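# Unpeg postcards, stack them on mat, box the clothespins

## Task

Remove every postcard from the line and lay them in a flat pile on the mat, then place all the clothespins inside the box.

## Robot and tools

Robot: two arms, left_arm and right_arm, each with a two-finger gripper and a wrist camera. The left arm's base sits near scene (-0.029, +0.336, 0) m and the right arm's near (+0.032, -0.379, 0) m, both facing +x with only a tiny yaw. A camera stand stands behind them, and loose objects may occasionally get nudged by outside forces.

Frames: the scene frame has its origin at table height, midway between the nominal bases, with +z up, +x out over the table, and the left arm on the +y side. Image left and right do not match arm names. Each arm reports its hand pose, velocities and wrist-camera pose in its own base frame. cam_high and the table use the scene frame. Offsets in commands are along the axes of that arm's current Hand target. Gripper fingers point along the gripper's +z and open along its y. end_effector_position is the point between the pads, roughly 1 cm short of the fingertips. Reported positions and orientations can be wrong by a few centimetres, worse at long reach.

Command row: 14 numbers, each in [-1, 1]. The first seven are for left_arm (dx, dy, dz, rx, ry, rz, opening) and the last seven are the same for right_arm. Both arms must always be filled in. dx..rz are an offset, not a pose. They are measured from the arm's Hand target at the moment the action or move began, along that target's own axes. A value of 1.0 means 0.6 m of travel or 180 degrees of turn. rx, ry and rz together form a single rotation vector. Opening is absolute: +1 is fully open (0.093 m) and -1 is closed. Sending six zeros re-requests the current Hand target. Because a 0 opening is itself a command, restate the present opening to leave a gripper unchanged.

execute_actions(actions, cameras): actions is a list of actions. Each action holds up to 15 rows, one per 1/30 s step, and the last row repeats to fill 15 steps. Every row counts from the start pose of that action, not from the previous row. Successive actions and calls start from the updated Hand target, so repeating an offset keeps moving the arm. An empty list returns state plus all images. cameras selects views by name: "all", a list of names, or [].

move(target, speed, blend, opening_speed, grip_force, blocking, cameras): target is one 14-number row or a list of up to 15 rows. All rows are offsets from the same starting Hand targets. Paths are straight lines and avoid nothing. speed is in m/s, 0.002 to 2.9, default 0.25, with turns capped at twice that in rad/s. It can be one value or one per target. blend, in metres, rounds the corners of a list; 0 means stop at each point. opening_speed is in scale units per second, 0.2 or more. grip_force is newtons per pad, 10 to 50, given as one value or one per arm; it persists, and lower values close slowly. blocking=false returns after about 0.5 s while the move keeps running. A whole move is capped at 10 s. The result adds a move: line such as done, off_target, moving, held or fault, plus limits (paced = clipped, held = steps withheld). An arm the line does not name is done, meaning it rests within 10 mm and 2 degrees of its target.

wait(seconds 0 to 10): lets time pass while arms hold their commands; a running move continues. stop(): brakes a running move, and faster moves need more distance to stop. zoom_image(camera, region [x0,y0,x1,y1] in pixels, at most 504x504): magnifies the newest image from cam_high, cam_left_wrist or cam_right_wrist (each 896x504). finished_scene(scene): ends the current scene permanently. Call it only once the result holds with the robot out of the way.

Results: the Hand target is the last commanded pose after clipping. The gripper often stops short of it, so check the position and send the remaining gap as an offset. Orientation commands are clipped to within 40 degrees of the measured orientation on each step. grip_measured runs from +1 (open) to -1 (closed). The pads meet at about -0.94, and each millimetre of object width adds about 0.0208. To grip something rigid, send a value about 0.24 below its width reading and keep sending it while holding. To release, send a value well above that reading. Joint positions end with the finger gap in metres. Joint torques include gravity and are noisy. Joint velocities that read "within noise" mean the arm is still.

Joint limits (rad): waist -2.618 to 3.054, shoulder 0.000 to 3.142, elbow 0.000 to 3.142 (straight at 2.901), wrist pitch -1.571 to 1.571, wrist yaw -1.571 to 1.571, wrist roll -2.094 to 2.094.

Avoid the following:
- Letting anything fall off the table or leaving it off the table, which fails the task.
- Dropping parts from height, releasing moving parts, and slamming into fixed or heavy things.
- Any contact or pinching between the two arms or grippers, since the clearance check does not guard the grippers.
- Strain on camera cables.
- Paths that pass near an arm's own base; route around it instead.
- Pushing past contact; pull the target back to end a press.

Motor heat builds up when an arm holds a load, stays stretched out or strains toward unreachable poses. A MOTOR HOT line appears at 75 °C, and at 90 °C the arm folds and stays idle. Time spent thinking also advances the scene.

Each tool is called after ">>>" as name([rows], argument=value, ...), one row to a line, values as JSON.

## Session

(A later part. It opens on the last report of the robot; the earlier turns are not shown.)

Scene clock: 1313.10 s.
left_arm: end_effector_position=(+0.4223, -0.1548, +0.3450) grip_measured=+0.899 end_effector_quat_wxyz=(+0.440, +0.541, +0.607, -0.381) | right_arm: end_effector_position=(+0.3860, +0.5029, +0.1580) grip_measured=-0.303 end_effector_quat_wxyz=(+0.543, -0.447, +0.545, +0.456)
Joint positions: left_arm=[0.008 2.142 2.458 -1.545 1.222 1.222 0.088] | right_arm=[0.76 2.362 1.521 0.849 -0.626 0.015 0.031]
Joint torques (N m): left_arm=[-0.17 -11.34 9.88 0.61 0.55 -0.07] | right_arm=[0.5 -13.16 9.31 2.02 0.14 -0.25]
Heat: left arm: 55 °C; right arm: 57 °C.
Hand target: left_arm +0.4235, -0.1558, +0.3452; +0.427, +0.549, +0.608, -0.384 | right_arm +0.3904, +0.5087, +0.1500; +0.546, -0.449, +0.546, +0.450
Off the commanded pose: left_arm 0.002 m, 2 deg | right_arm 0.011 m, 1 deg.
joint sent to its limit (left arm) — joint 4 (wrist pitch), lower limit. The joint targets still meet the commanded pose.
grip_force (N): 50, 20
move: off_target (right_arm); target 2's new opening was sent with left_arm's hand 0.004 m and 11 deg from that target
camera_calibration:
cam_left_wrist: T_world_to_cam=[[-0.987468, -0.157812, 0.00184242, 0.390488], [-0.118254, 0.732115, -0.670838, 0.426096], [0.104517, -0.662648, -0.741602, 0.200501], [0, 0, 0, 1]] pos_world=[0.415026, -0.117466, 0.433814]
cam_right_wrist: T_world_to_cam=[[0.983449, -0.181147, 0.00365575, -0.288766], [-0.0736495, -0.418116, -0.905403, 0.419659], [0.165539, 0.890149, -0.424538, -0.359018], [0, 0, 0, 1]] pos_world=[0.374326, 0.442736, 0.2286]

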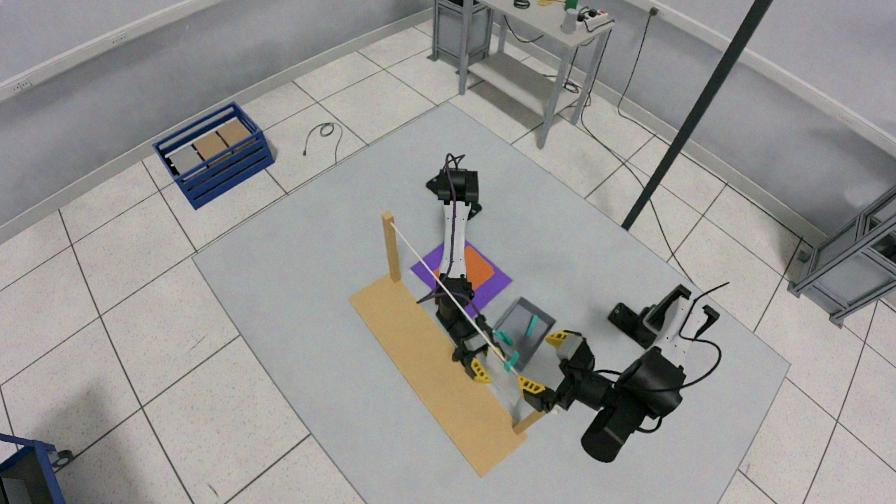

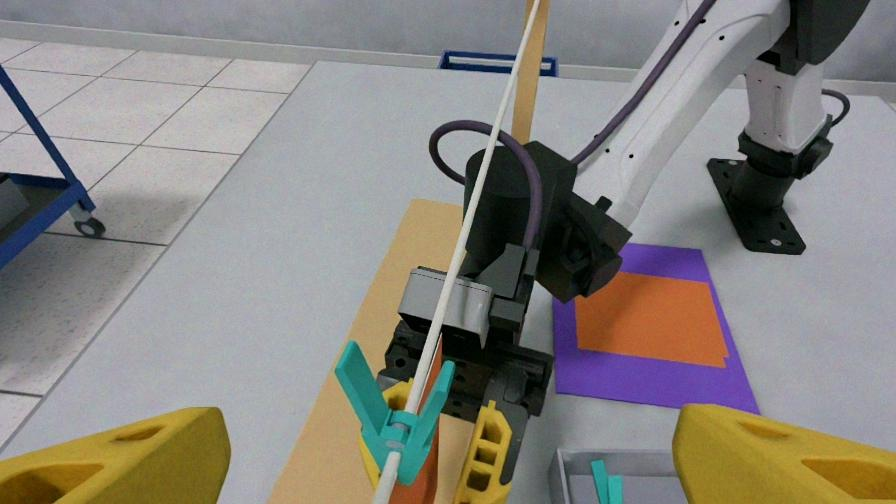

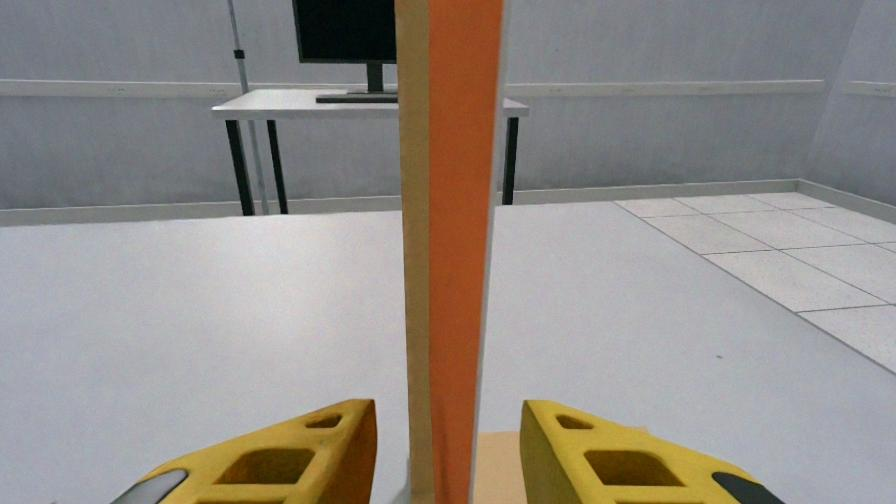

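>>> move([
  [0,0.0243,0.0767,0,0.0278,0,0.5,0,0,0,0,0,0,-1.0],
  [0.0567,0.0243,0.0767,0,0.0278,0,0.5,0,0,0,0,0,0,-1.0],
], speed=[0.08,0.06], cameras=["cam_high","cam_left_wrist","cam_right_wrist"])

Scene clock: 1356.80 s.
left_arm: end_effector_position=(+0.4403, -0.1914, +0.2949) grip_measured=+0.501 end_effector_quat_wxyz=(+0.393, +0.566, +0.623, -0.370) | right_arm: end_effector_position=(+0.3860, +0.5029, +0.1579) grip_measured=-0.958 end_effector_quat_wxyz=(+0.543, -0.448, +0.545, +0.456)
Joint positions: left_arm=[-0.091 2.211 2.42 -1.43 1.109 1.166 0.069] | right_arm=[0.76 2.362 1.521 0.848 -0.626 0.015 0]
Joint torques (N m): left_arm=[1.35 -15.65 5.75 0.93 0.54 -0.01] | right_arm=[0.47 -13.05 9.46 1.99 0.12 -0.28]
Heat: left arm: 59 °C; right arm: 65 °C.
Hand target: left_arm +0.4413, -0.1858, +0.2977; +0.400, +0.565, +0.626, -0.360 | right_arm +0.3904, +0.5087, +0.1500; +0.546, -0.449, +0.546, +0.450
Off the commanded pose: left_arm 0.006 m, 1 deg | right_arm 0.011 m, 1 deg.
grip_force (N): 50, 20
move: off_target (right_arm)
camera_calibration:
cam_left_wrist: T_world_to_cam=[[-0.992364, -0.120096, 0.0281021, 0.404223], [-0.113502, 0.800026, -0.589131, 0.408202], [0.0482697, -0.587822, -0.807549, 0.195764], [0, 0, 0, 1]] pos_world=[0.438019, -0.162953, 0.387214]
cam_right_wrist: T_world_to_cam=[[0.983447, -0.181167, 0.00322413, -0.288639], [-0.0741483, -0.418616, -0.905131, 0.419956], [0.165329, 0.88991, -0.42512, -0.358832], [0, 0, 0, 1]] pos_world=[0.374326, 0.442836, 0.228499]

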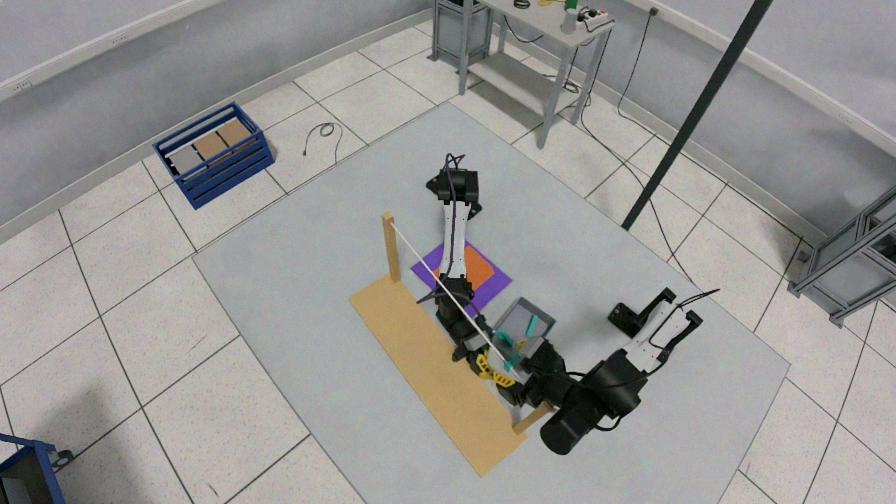

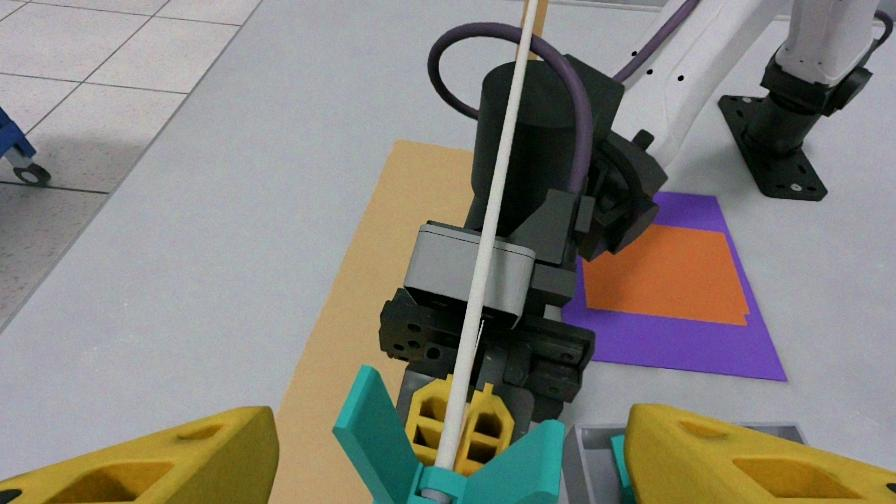

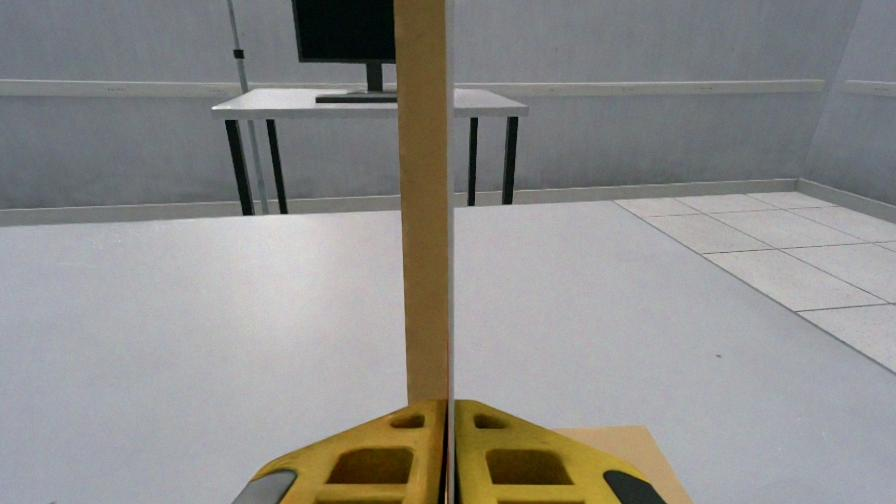

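>>> move([
  [-0.015,-0.002,0,0,0,0,0.1,0,0,0,0,0,0,-1.0],
  [-0.015,-0.002,0,0,0,0,-0.72,0,0,0,0,0,0,-1.0],
], speed=0.06, opening_speed=0.7, cameras=["cam_left_wrist","cam_right_wrist"])

>>> zoom_image(camera="cam_left_wrist", region=[300, 300, 620, 504])

Scene clock: 1374.47 s.
left_arm: end_effector_position=(+0.4405, -0.1914, +0.2949) grip_measured=-0.715 end_effector_quat_wxyz=(+0.390, +0.561, +0.628, -0.373) | right_arm: end_effector_position=(+0.3860, +0.5029, +0.1576) grip_measured=-0.958 end_effector_quat_wxyz=(+0.543, -0.448, +0.545, +0.456)
Joint positions: left_arm=[-0.091 2.211 2.419 -1.429 1.109 1.151 0.011] | right_arm=[0.76 2.362 1.521 0.847 -0.626 0.015 0]
Joint torques (N m): left_arm=[0.44 -15.02 9.94 0.8 0.51 -0.11] | right_arm=[0.49 -12.96 9.4 2.04 0.12 -0.31]
Heat: left arm: 67 °C; right arm: 68 °C.
Hand target: left_arm +0.4405, -0.1897, +0.3057; +0.400, +0.565, +0.626, -0.360 | right_arm +0.3904, +0.5087, +0.1500; +0.546, -0.449, +0.546, +0.450
Off the commanded pose: left_arm 0.011 m, 2 deg | right_arm 0.011 m, 1 deg.
grip_force (N): 50, 20
move: off_target (left_arm, right_arm); target 2's new opening was sent with left_arm's hand 0.011 m and 2 deg from that target
camera_calibration:
cam_left_wrist: T_world_to_cam=[[-0.991154, -0.126263, 0.0408884, 0.398949], [-0.126015, 0.798631, -0.58848, 0.413245], [0.0416487, -0.588426, -0.807477, 0.198481], [0, 0, 0, 1]] pos_world=[0.439228, -0.162866, 0.387143]
cam_right_wrist: T_world_to_cam=[[0.98346, -0.181109, 0.00257961, -0.28862], [-0.0748495, -0.419335, -0.904741, 0.420274], [0.164939, 0.889583, -0.425955, -0.358452], [0, 0, 0, 1]] pos_world=[0.374426, 0.442837, 0.228299]
Images, in order (width x height): cam_left_wrist 896x504, cam_right_wrist 896x504.

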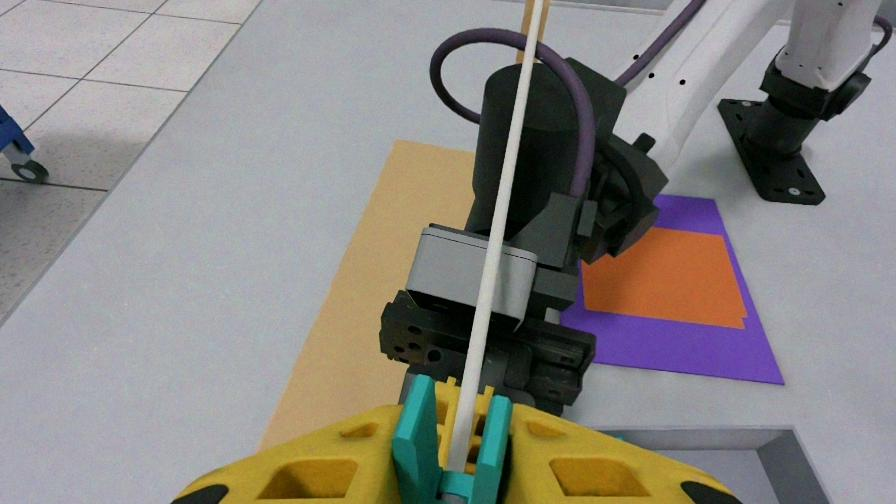

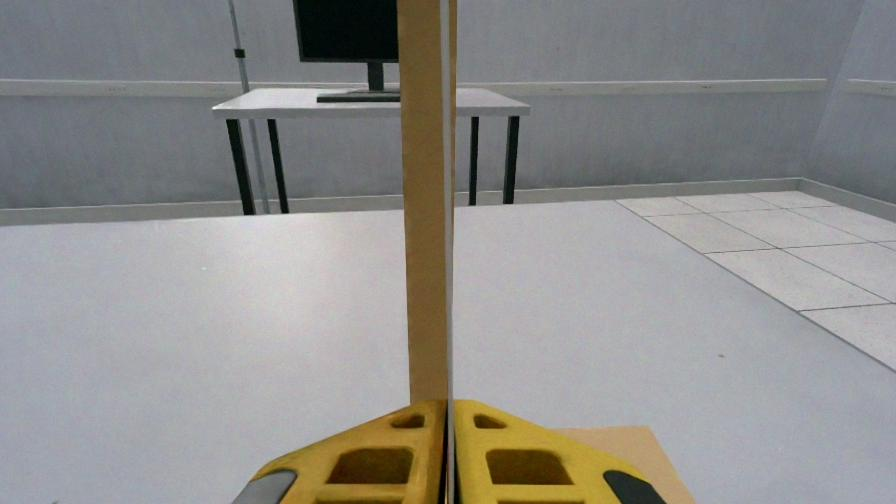

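Scaled by 1.575 from the camera's 896x504 image, which has a finer 1280x720 frame.

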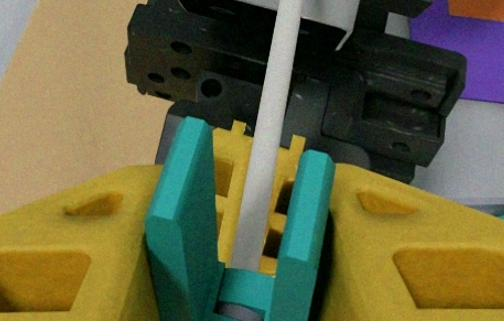

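>>> move([
  [-0.053,0,-0.0246,0,0,0,-0.76,0,0,0,0,0,0,-1.0],
  [-0.121,0,-0.0563,0,0,0,-0.76,0,0,0,0,0,0,-1.0],
], speed=[0.05,0.1], blend=[0.01,0], cameras=["cam_left_wrist","cam_right_wrist"])

Scene clock: 1385.07 s.
left_arm: end_effector_position=(+0.4426, -0.1914, +0.3737) grip_measured=-0.731 end_effector_quat_wxyz=(+0.442, +0.528, +0.633, -0.354) | right_arm: end_effector_position=(+0.3860, +0.5029, +0.1576) grip_measured=-0.958 end_effector_quat_wxyz=(+0.543, -0.448, +0.545, +0.456)
Joint positions: left_arm=[-0.091 2.287 2.847 -1.492 1.107 0.898 0.01] | right_arm=[0.76 2.362 1.521 0.847 -0.626 0.015 0]
Joint torques (N m): left_arm=[0.69 -14.32 8.5 1.2 0.64 -0.12] | right_arm=[0.5 -13.09 9.4 2.03 0.11 -0.31]
Heat: left arm: 69 °C; right arm: 69 °C.
Hand target: left_arm +0.4403, -0.1897, +0.3860; +0.400, +0.565, +0.626, -0.360 | right_arm +0.3904, +0.5087, +0.1500; +0.546, -0.449, +0.546, +0.450
Off the commanded pose: left_arm 0.012 m, 6 deg | right_arm 0.011 m, 1 deg.
elbow stopped short (left arm): the move would have taken joint 3 (elbow) straighter than the controller allows.
grip_force (N): 50, 20
move: off_target (left_arm, right_arm)
camera_calibration:
cam_left_wrist: T_world_to_cam=[[-0.974559, -0.224081, -0.00482307, 0.388803], [-0.169055, 0.749033, -0.640601, 0.488923], [0.147159, -0.623488, -0.767859, 0.193852], [0, 0, 0, 1]] pos_world=[0.433039, -0.158232, 0.463931]
cam_right_wrist: T_world_to_cam=[[0.98346, -0.181109, 0.00257961, -0.28862], [-0.0748495, -0.419335, -0.904741, 0.420274], [0.164939, 0.889583, -0.425955, -0.358452], [0, 0, 0, 1]] pos_world=[0.374426, 0.442837, 0.228299]
Images, in order (width x height): cam_left_wrist 896x504, cam_right_wrist 896x504.

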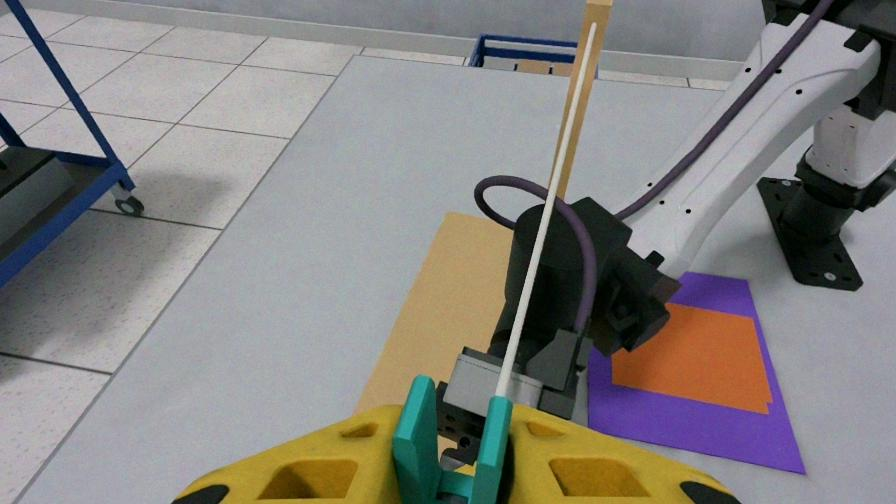

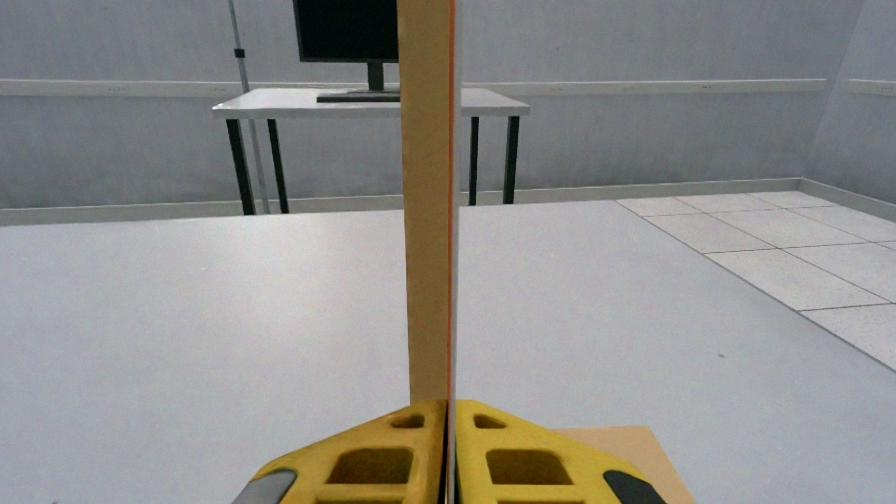

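>>> move([
  [0.0295,-0.1527,-0.0797,0,0,0,-0.78,-0.0583,0.2167,-0.1353,0,0,0,-1.0],
  [0.0295,-0.1527,-0.0797,0,0,0,-0.78,-0.15,0.2582,-0.3795,0.0878,0.1716,0.4716,-1.0],
  [0.217,-0.294,0.19,0,0,0,-0.78,0.0833,0.2933,-0.5635,0.0878,0.1716,0.4716,-1.0],
], speed=[0.12,0.12,0.1], blend=[0.02,0.03,0], cameras=["all"])

Scene clock: 1424.40 s.
left_arm: end_effector_position=(+0.2793, -0.2482, +0.2338) grip_measured=-0.731 end_effector_quat_wxyz=(+0.399, +0.567, +0.623, -0.362) | right_arm: end_effector_position=(+0.1555, +0.2197, +0.1084) grip_measured=-0.958 end_effector_quat_wxyz=(-0.006, +0.017, +0.870, +0.492)
Joint positions: left_arm=[-0.348 1.416 1.113 -0.518 0.96 0.723 0.01] | right_arm=[0.453 1.066 0.462 -0.33 -0.876 0.797 0]
Joint torques (N m): left_arm=[-0.24 -8.5 7.3 1.39 0.37 -0.11] | right_arm=[-0.8 -4.53 5.75 1.62 -0.55 -0.32]
Heat: left arm: 65 °C; right arm: 68 °C.
Hand target: left_arm +0.2757, -0.2479, +0.2324; +0.400, +0.565, +0.626, -0.360 (not the last commanded pose) | right_arm +0.1561, +0.2185, +0.1108; +0.005, +0.008, +0.866, +0.500 (not the last commanded pose)
Off the commanded pose: left_arm 0.019 m, 0 deg | right_arm 0.013 m, 2 deg.
grip_force (N): 50, 20
move: off_target (left_arm, right_arm; path cut at 10 s); path passed 2 of 3 targets
camera_calibration:
cam_left_wrist: T_world_to_cam=[[-0.991449, -0.130179, 0.00908566, 0.240986], [-0.110539, 0.800788, -0.58866, 0.39864], [0.0693552, -0.58463, -0.80833, 0.115918], [0, 0, 0, 1]] pos_world=[0.274951, -0.220086, 0.326174]
cam_right_wrist: T_world_to_cam=[[-0.0211413, -0.512445, -0.85846, 0.209291], [-0.904921, -0.355247, 0.234345, 0.231249], [-0.425054, 0.781793, -0.456212, 0.0292395], [0, 0, 0, 1]] pos_world=[0.226115, 0.166542, 0.138816]

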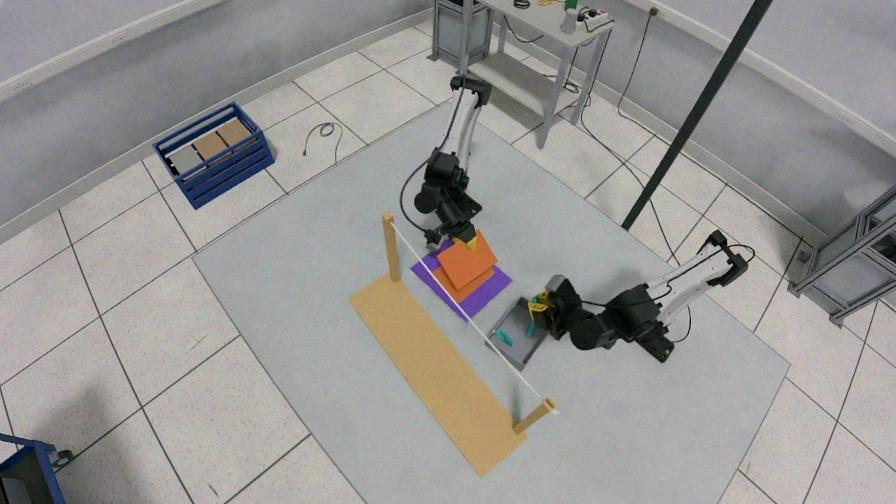

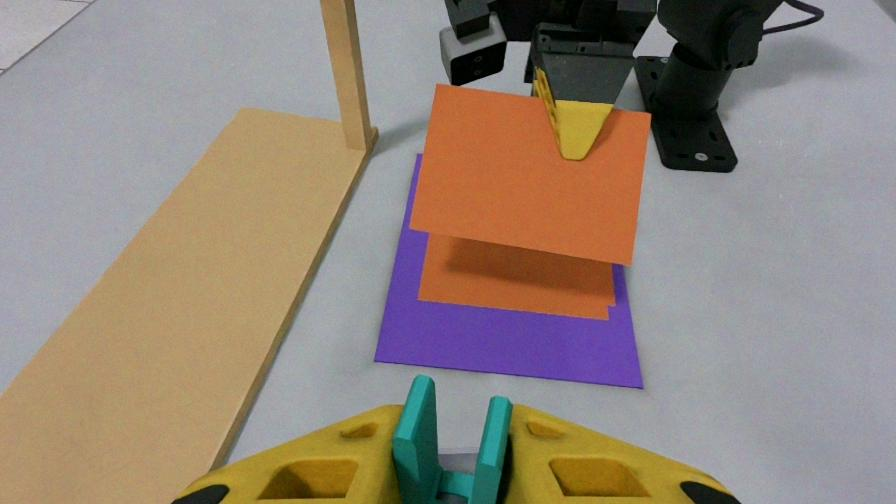

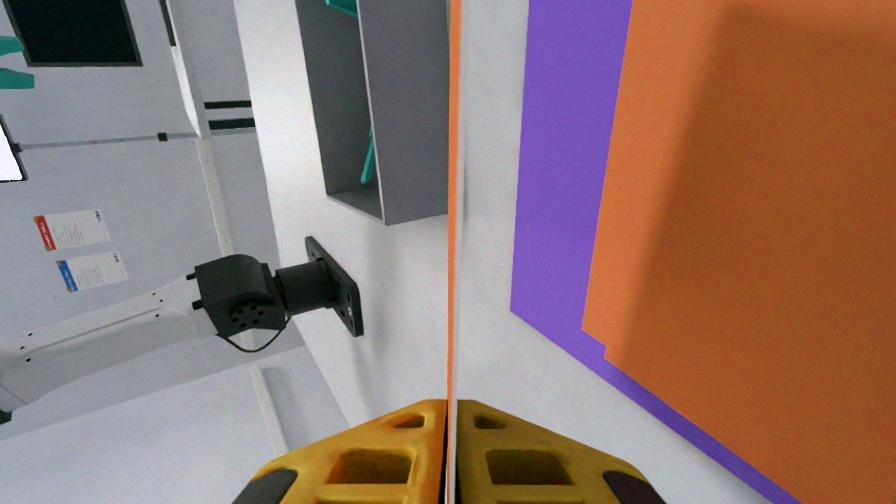

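>>> zoom_image(camera="cam_high", region=[470, 260, 590, 390])

>>> move([
  [0,0,0,0,0,0,-0.78,0,-0.1256,0.0725,0,0,0,-1.0],
  [0,0,0,0,0,0,-0.78,0,-0.1256,0.0725,0,0,0,-0.72],
], speed=[0.08,0.05], opening_speed=0.5, cameras=["cam_left_wrist","cam_right_wrist"])

Scaled by 3.877 from the camera's 896x504 image, which has a finer 1280x720 frame.

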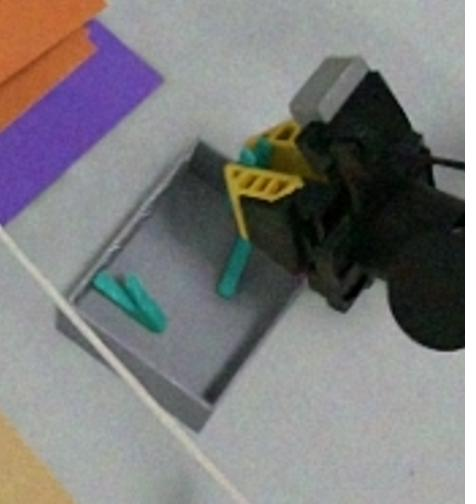

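Scene clock: 1453.10 s.
left_arm: end_effector_position=(+0.2794, -0.2482, +0.2339) grip_measured=-0.731 end_effector_quat_wxyz=(+0.400, +0.567, +0.623, -0.361) | right_arm: end_effector_position=(+0.1562, +0.2220, +0.0301) grip_measured=-0.723 end_effector_quat_wxyz=(+0.004, +0.001, +0.862, +0.506)
Joint positions: left_arm=[-0.348 1.416 1.113 -0.517 0.96 0.723 0.01] | right_arm=[0.451 1.41 0.227 0.284 -0.899 0.786 0.011]
Joint torques (N m): left_arm=[-0.24 -8.49 7.3 1.39 0.37 -0.11] | right_arm=[-0.58 -2.97 3.92 1.63 -0.27 -0.2]
Heat: left arm: 59 °C; right arm: 60 °C.
Hand target: left_arm +0.2758, -0.2479, +0.2324; +0.400, +0.565, +0.626, -0.360 | right_arm +0.1561, +0.2184, +0.0238; +0.005, +0.009, +0.866, +0.500
Off the commanded pose: left_arm 0.004 m, 0 deg | right_arm 0.007 m, 1 deg.
grip_force (N): 50, 20
move: done; target 2's new opening was sent with right_arm's hand 0.012 m and 2 deg from that target
camera_calibration:
cam_left_wrist: T_world_to_cam=[[-0.991386, -0.130693, 0.00861142, 0.241106], [-0.110672, 0.800727, -0.588717, 0.398693], [0.0700455, -0.584599, -0.808293, 0.115714], [0, 0, 0, 1]] pos_world=[0.275048, -0.220087, 0.326172]
cam_right_wrist: T_world_to_cam=[[0.0167604, -0.484871, -0.874425, 0.131638], [-0.906059, -0.377192, 0.191787, 0.257339], [-0.422818, 0.789067, -0.445644, -0.0103233], [0, 0, 0, 1]] pos_world=[0.226593, 0.169039, 0.0611524]
Images, in order (width x height): cam_left_wrist 896x504, cam_right_wrist 896x504.

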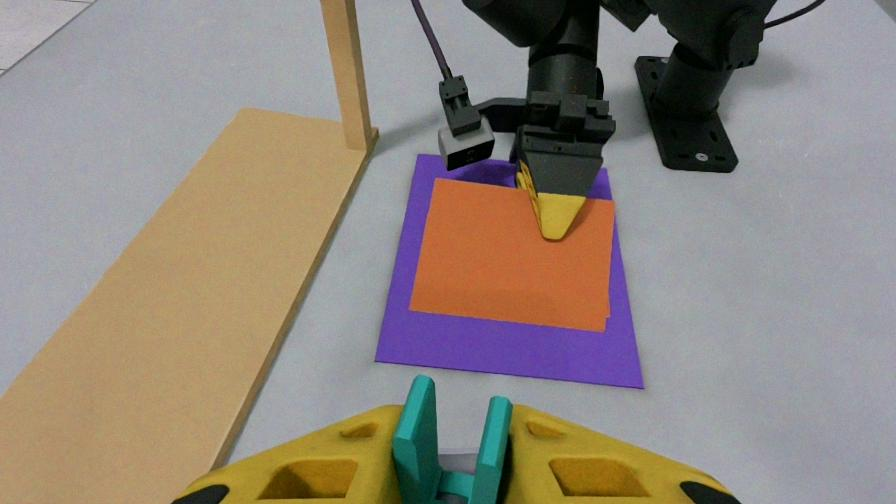

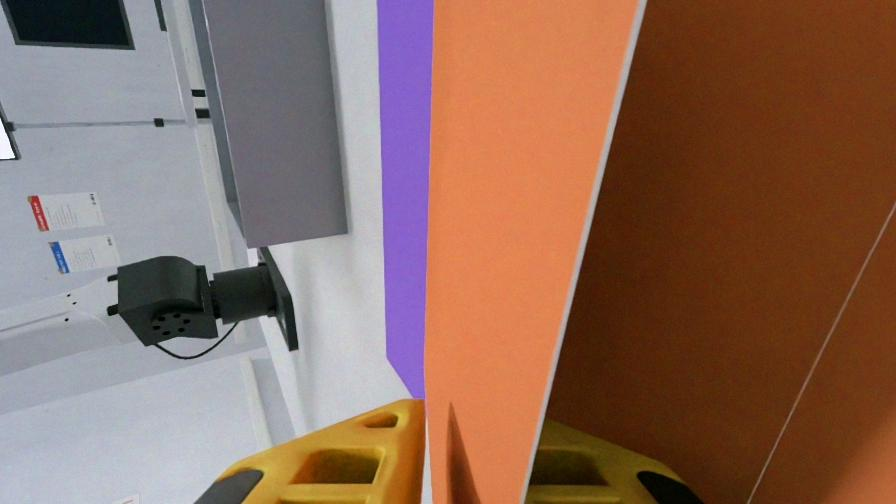

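>>> move([
  [0.2132,-0.0108,0.113,0,0,0,-0.78,0,-0.075,-0.13,0,0,0,-0.72],
  [0.2132,-0.0108,0.113,0,0,0,0.1,0,0.0405,-0.1967,0,0,0,-0.72],
], speed=[0.09,0.1], opening_speed=0.6, cameras=["cam_left_wrist","cam_right_wrist"])

Scene clock: 1470.73 s.
left_arm: end_effector_position=(+0.2739, -0.2558, +0.0948) grip_measured=+0.099 end_effector_quat_wxyz=(+0.408, +0.568, +0.619, -0.358) | right_arm: end_effector_position=(+0.1473, +0.1301, +0.0962) grip_measured=-0.723 end_effector_quat_wxyz=(-0.015, +0.020, +0.866, +0.499)
Joint positions: left_arm=[-0.381 1.611 0.674 0.171 0.935 0.681 0.05] | right_arm=[-0.105 1.249 0.555 -1.067 -1.034 -0.168 0.011]
Joint torques (N m): left_arm=[-0.42 -6.72 6.27 1.45 0.34 -0.1] | right_arm=[-0.77 -4.3 7.61 0.01 -0.66 -0.35]
Heat: left arm: 57 °C; right arm: 58 °C.
Hand target: left_arm +0.2703, -0.2560, +0.0879; +0.400, +0.565, +0.626, -0.360 | right_arm +0.1543, +0.1284, +0.1038; +0.005, +0.009, +0.866, +0.500
Off the commanded pose: left_arm 0.008 m, 1 deg | right_arm 0.011 m, 3 deg.
grip_force (N): 50, 20
move: off_target (right_arm)
camera_calibration:
cam_left_wrist: T_world_to_cam=[[-0.991159, -0.132394, -0.00874543, 0.236909], [-0.101127, 0.796457, -0.596179, 0.319298], [0.085896, -0.590023, -0.802804, -0.00700927], [0, 0, 0, 1]] pos_world=[0.267706, -0.227078, 0.186804]
cam_right_wrist: T_world_to_cam=[[-0.0349997, -0.499516, -0.865598, 0.153773], [-0.899489, -0.361719, 0.245109, 0.193786], [-0.435539, 0.787174, -0.436649, 0.089139], [0, 0, 0, 1]] pos_world=[0.218514, 0.0767401, 0.124529]
Images, in order (width x height): cam_left_wrist 896x504, cam_right_wrist 896x504.

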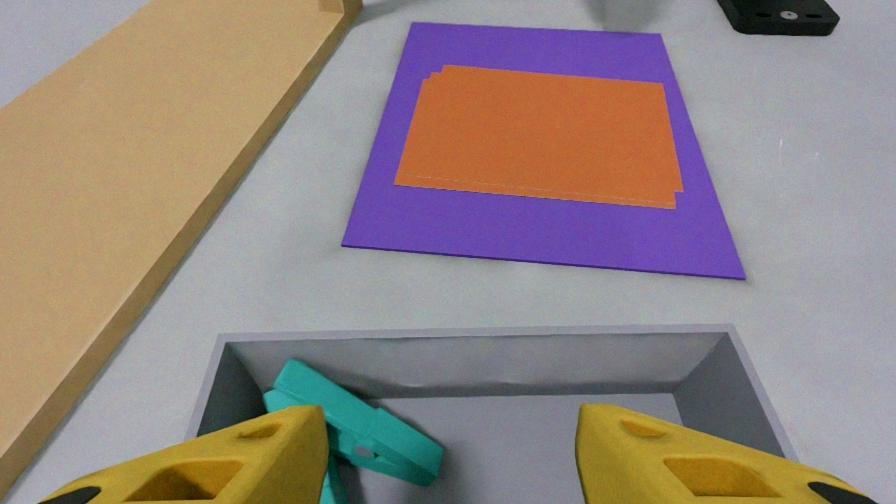

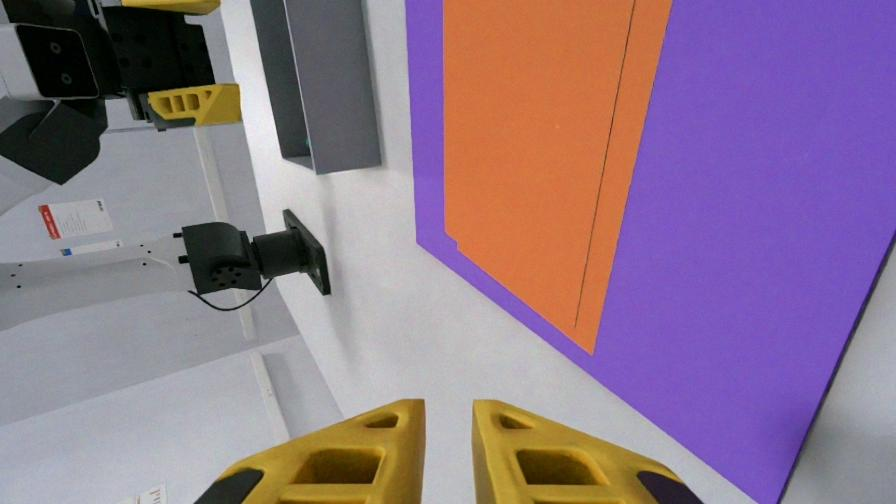

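>>> move(target=[-0.2268,0,-0.1055,0,0,0,0.1,0,0,0,0,0,0,-0.72], speed=0.12, cameras=["all"])

>>> zoom_image(camera="cam_high", region=[400, 220, 580, 390])

Scene clock: 1483.53 s.
left_arm: end_effector_position=(+0.2691, -0.2537, +0.2262) grip_measured=+0.099 end_effector_quat_wxyz=(+0.391, +0.560, +0.633, -0.365) | right_arm: end_effector_position=(+0.1473, +0.1301, +0.0962) grip_measured=-0.723 end_effector_quat_wxyz=(-0.015, +0.020, +0.866, +0.499)
Joint positions: left_arm=[-0.381 1.387 1.061 -0.476 0.934 0.666 0.05] | right_arm=[-0.105 1.249 0.555 -1.067 -1.034 -0.168 0.011]
Joint torques (N m): left_arm=[-0.46 -7.25 12.3 1.19 0.37 0.04] | right_arm=[-0.76 -4.33 7.64 0.04 -0.66 -0.36]
Heat: left arm: 56 °C; right arm: 58 °C.
Hand target: left_arm +0.2701, -0.2560, +0.2380; +0.400, +0.565, +0.626, -0.360 | right_arm +0.1543, +0.1284, +0.1038; +0.005, +0.009, +0.866, +0.500
Off the commanded pose: left_arm 0.012 m, 2 deg | right_arm 0.011 m, 3 deg.
grip_force (N): 50, 20
move: off_target (left_arm, right_arm)
camera_calibration:
cam_left_wrist: T_world_to_cam=[[-0.989507, -0.140003, 0.0357031, 0.221227], [-0.134583, 0.803215, -0.580288, 0.402626], [0.0525648, -0.579004, -0.813629, 0.114331], [0, 0, 0, 1]] pos_world=[0.267082, -0.226225, 0.318764]
cam_right_wrist: T_world_to_cam=[[-0.0349997, -0.499516, -0.865598, 0.153773], [-0.899489, -0.361719, 0.245109, 0.193786], [-0.435539, 0.787174, -0.436649, 0.089139], [0, 0, 0, 1]] pos_world=[0.218514, 0.0767401, 0.124529]

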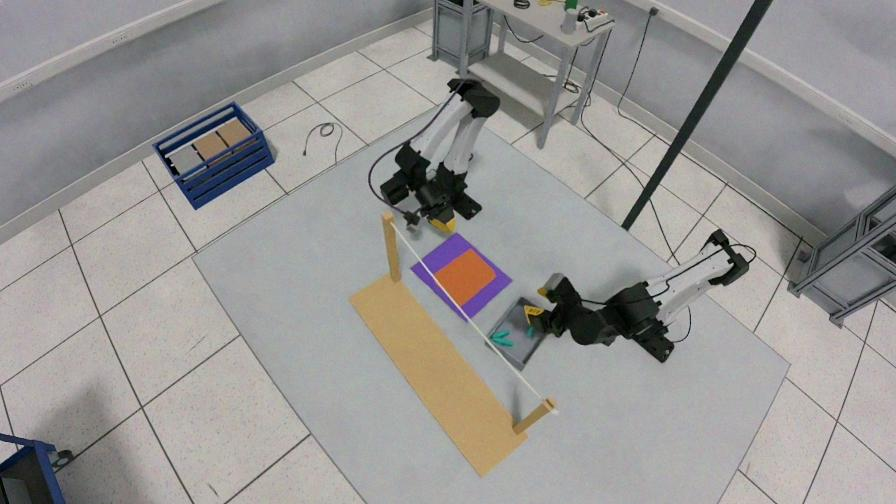

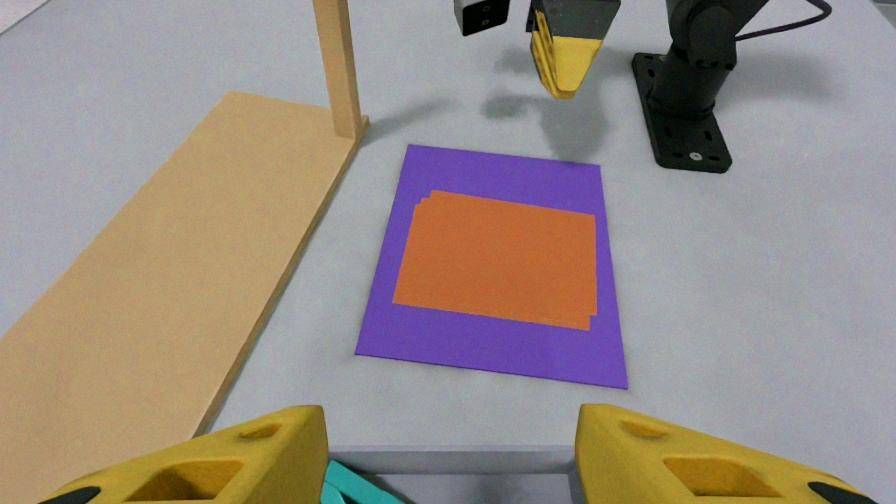

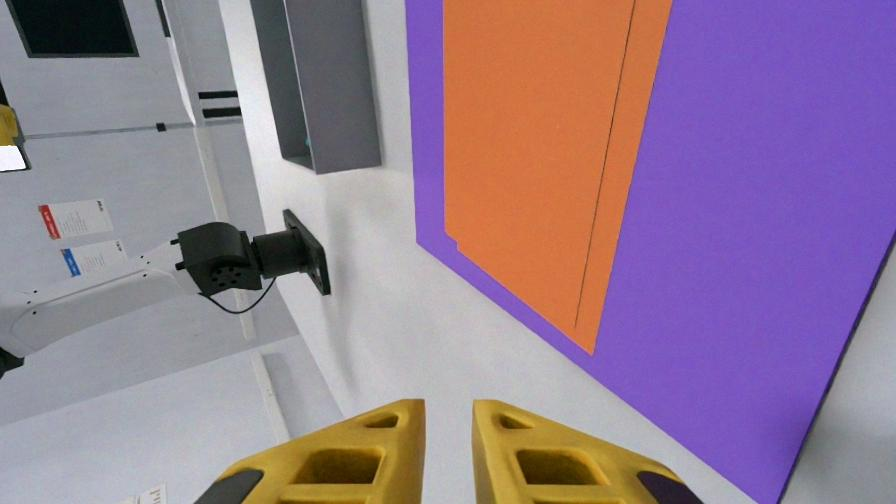

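Scaled by 2.800 from the camera's 896x504 image, which has a finer 1280x720 frame.

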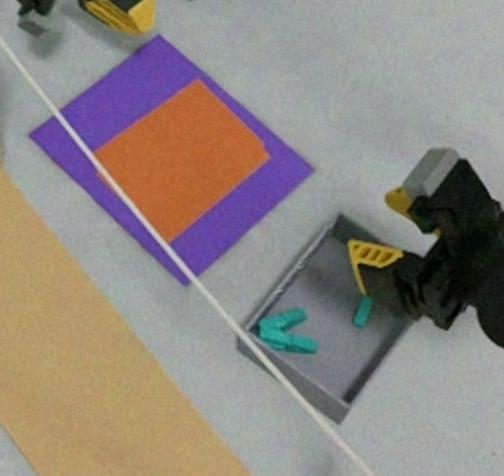

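>>> move(target=[0.0207,0.037,-0.282,0,0,0,0.1,0,0,0,0,0,0,-0.72], speed=0.2, cameras=["cam_high","cam_left_wrist"])

>>> zoom_image(camera="cam_high", region=[470, 280, 570, 380])

Scene clock: 1493.33 s.
left_arm: end_effector_position=(+0.2741, -0.0977, +0.2932) grip_measured=+0.099 end_effector_quat_wxyz=(+0.429, +0.531, +0.650, -0.333) | right_arm: end_effector_position=(+0.1473, +0.1301, +0.0962) grip_measured=-0.723 end_effector_quat_wxyz=(-0.015, +0.020, +0.866, +0.499)
Joint positions: left_arm=[0.213 1.489 1.488 -1.544 1.148 1.567 0.05] | right_arm=[-0.105 1.249 0.555 -1.067 -1.034 -0.168 0.011]
Joint torques (N m): left_arm=[0.31 -5.53 10.65 0.17 0.58 0.18] | right_arm=[-0.51 -4.34 7.58 0.01 -0.68 -0.35]
Heat: left arm: 55 °C; right arm: 57 °C.
Hand target: left_arm +0.2757, -0.0959, +0.2981; +0.400, +0.565, +0.626, -0.360 | right_arm +0.1543, +0.1284, +0.1038; +0.005, +0.009, +0.866, +0.500
Off the commanded pose: left_arm 0.005 m, 7 deg | right_arm 0.011 m, 3 deg.
joint sent to its limit (left arm) — joint 4 (wrist pitch), lower limit. The joint targets are off in orientation, not in position.
grip_force (N): 50, 20
move: off_target (left_arm, right_arm)
camera_calibration:
cam_left_wrist: T_world_to_cam=[[-0.968925, -0.247156, -0.00991401, 0.242935], [-0.19246, 0.778466, -0.597453, 0.335404], [0.155382, -0.576979, -0.801842, 0.227475], [0, 0, 0, 1]] pos_world=[0.264592, -0.0698088, 0.385196]
Images, in order (width x height): cam_high 896x504, cam_left_wrist 896x504.

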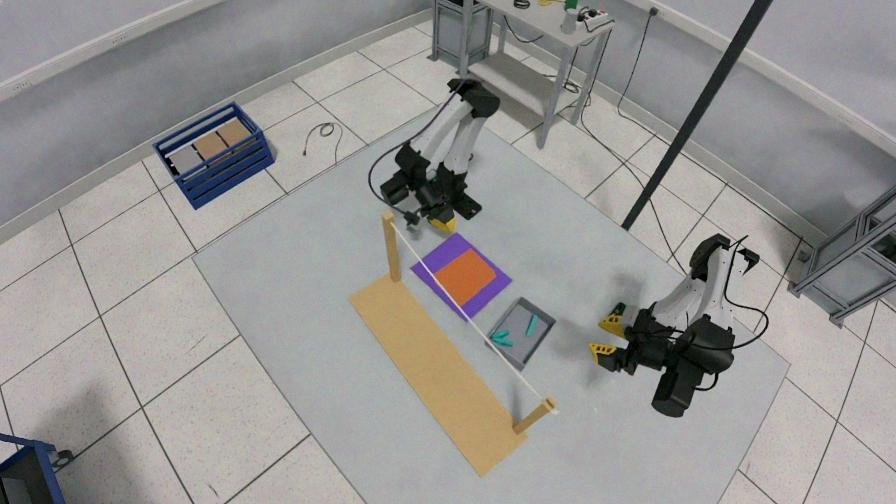

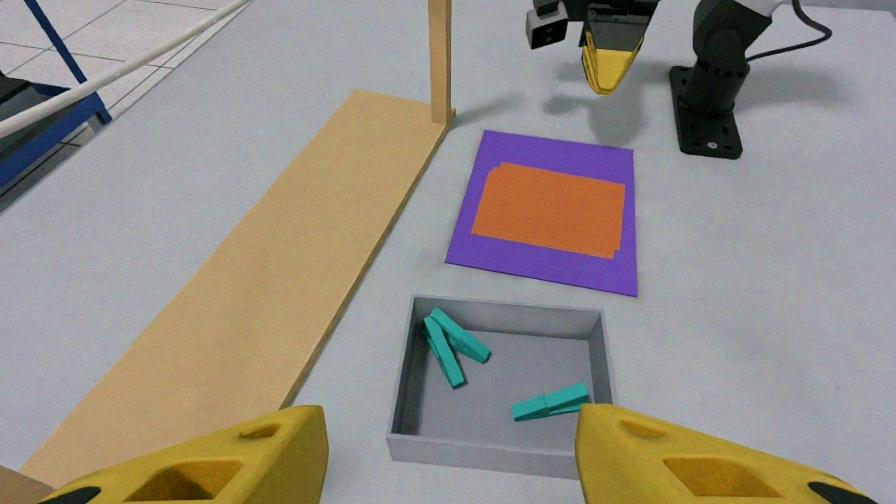

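Scaled by 5.040 from the camera's 896x504 image, which has a finer 1280x720 frame.

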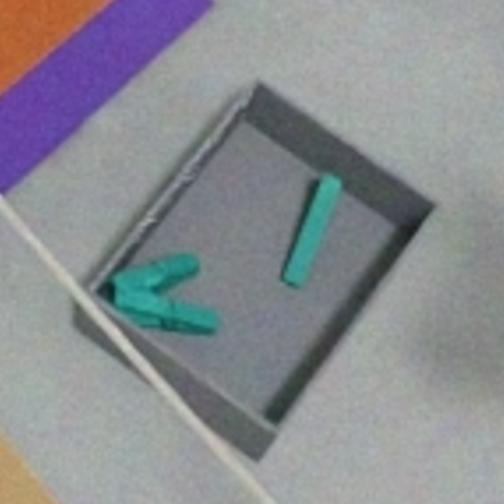

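>>> zoom_image(camera="cam_left_wrist", region=[390, 280, 620, 480])

Scaled by 2.191 from the camera's 896x504 image, which has a finer 1280x720 frame.

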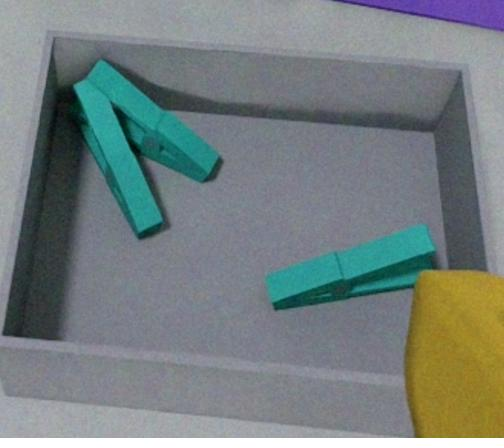

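>>> finished_scene(scene=1)

The scene is finished: the task was done.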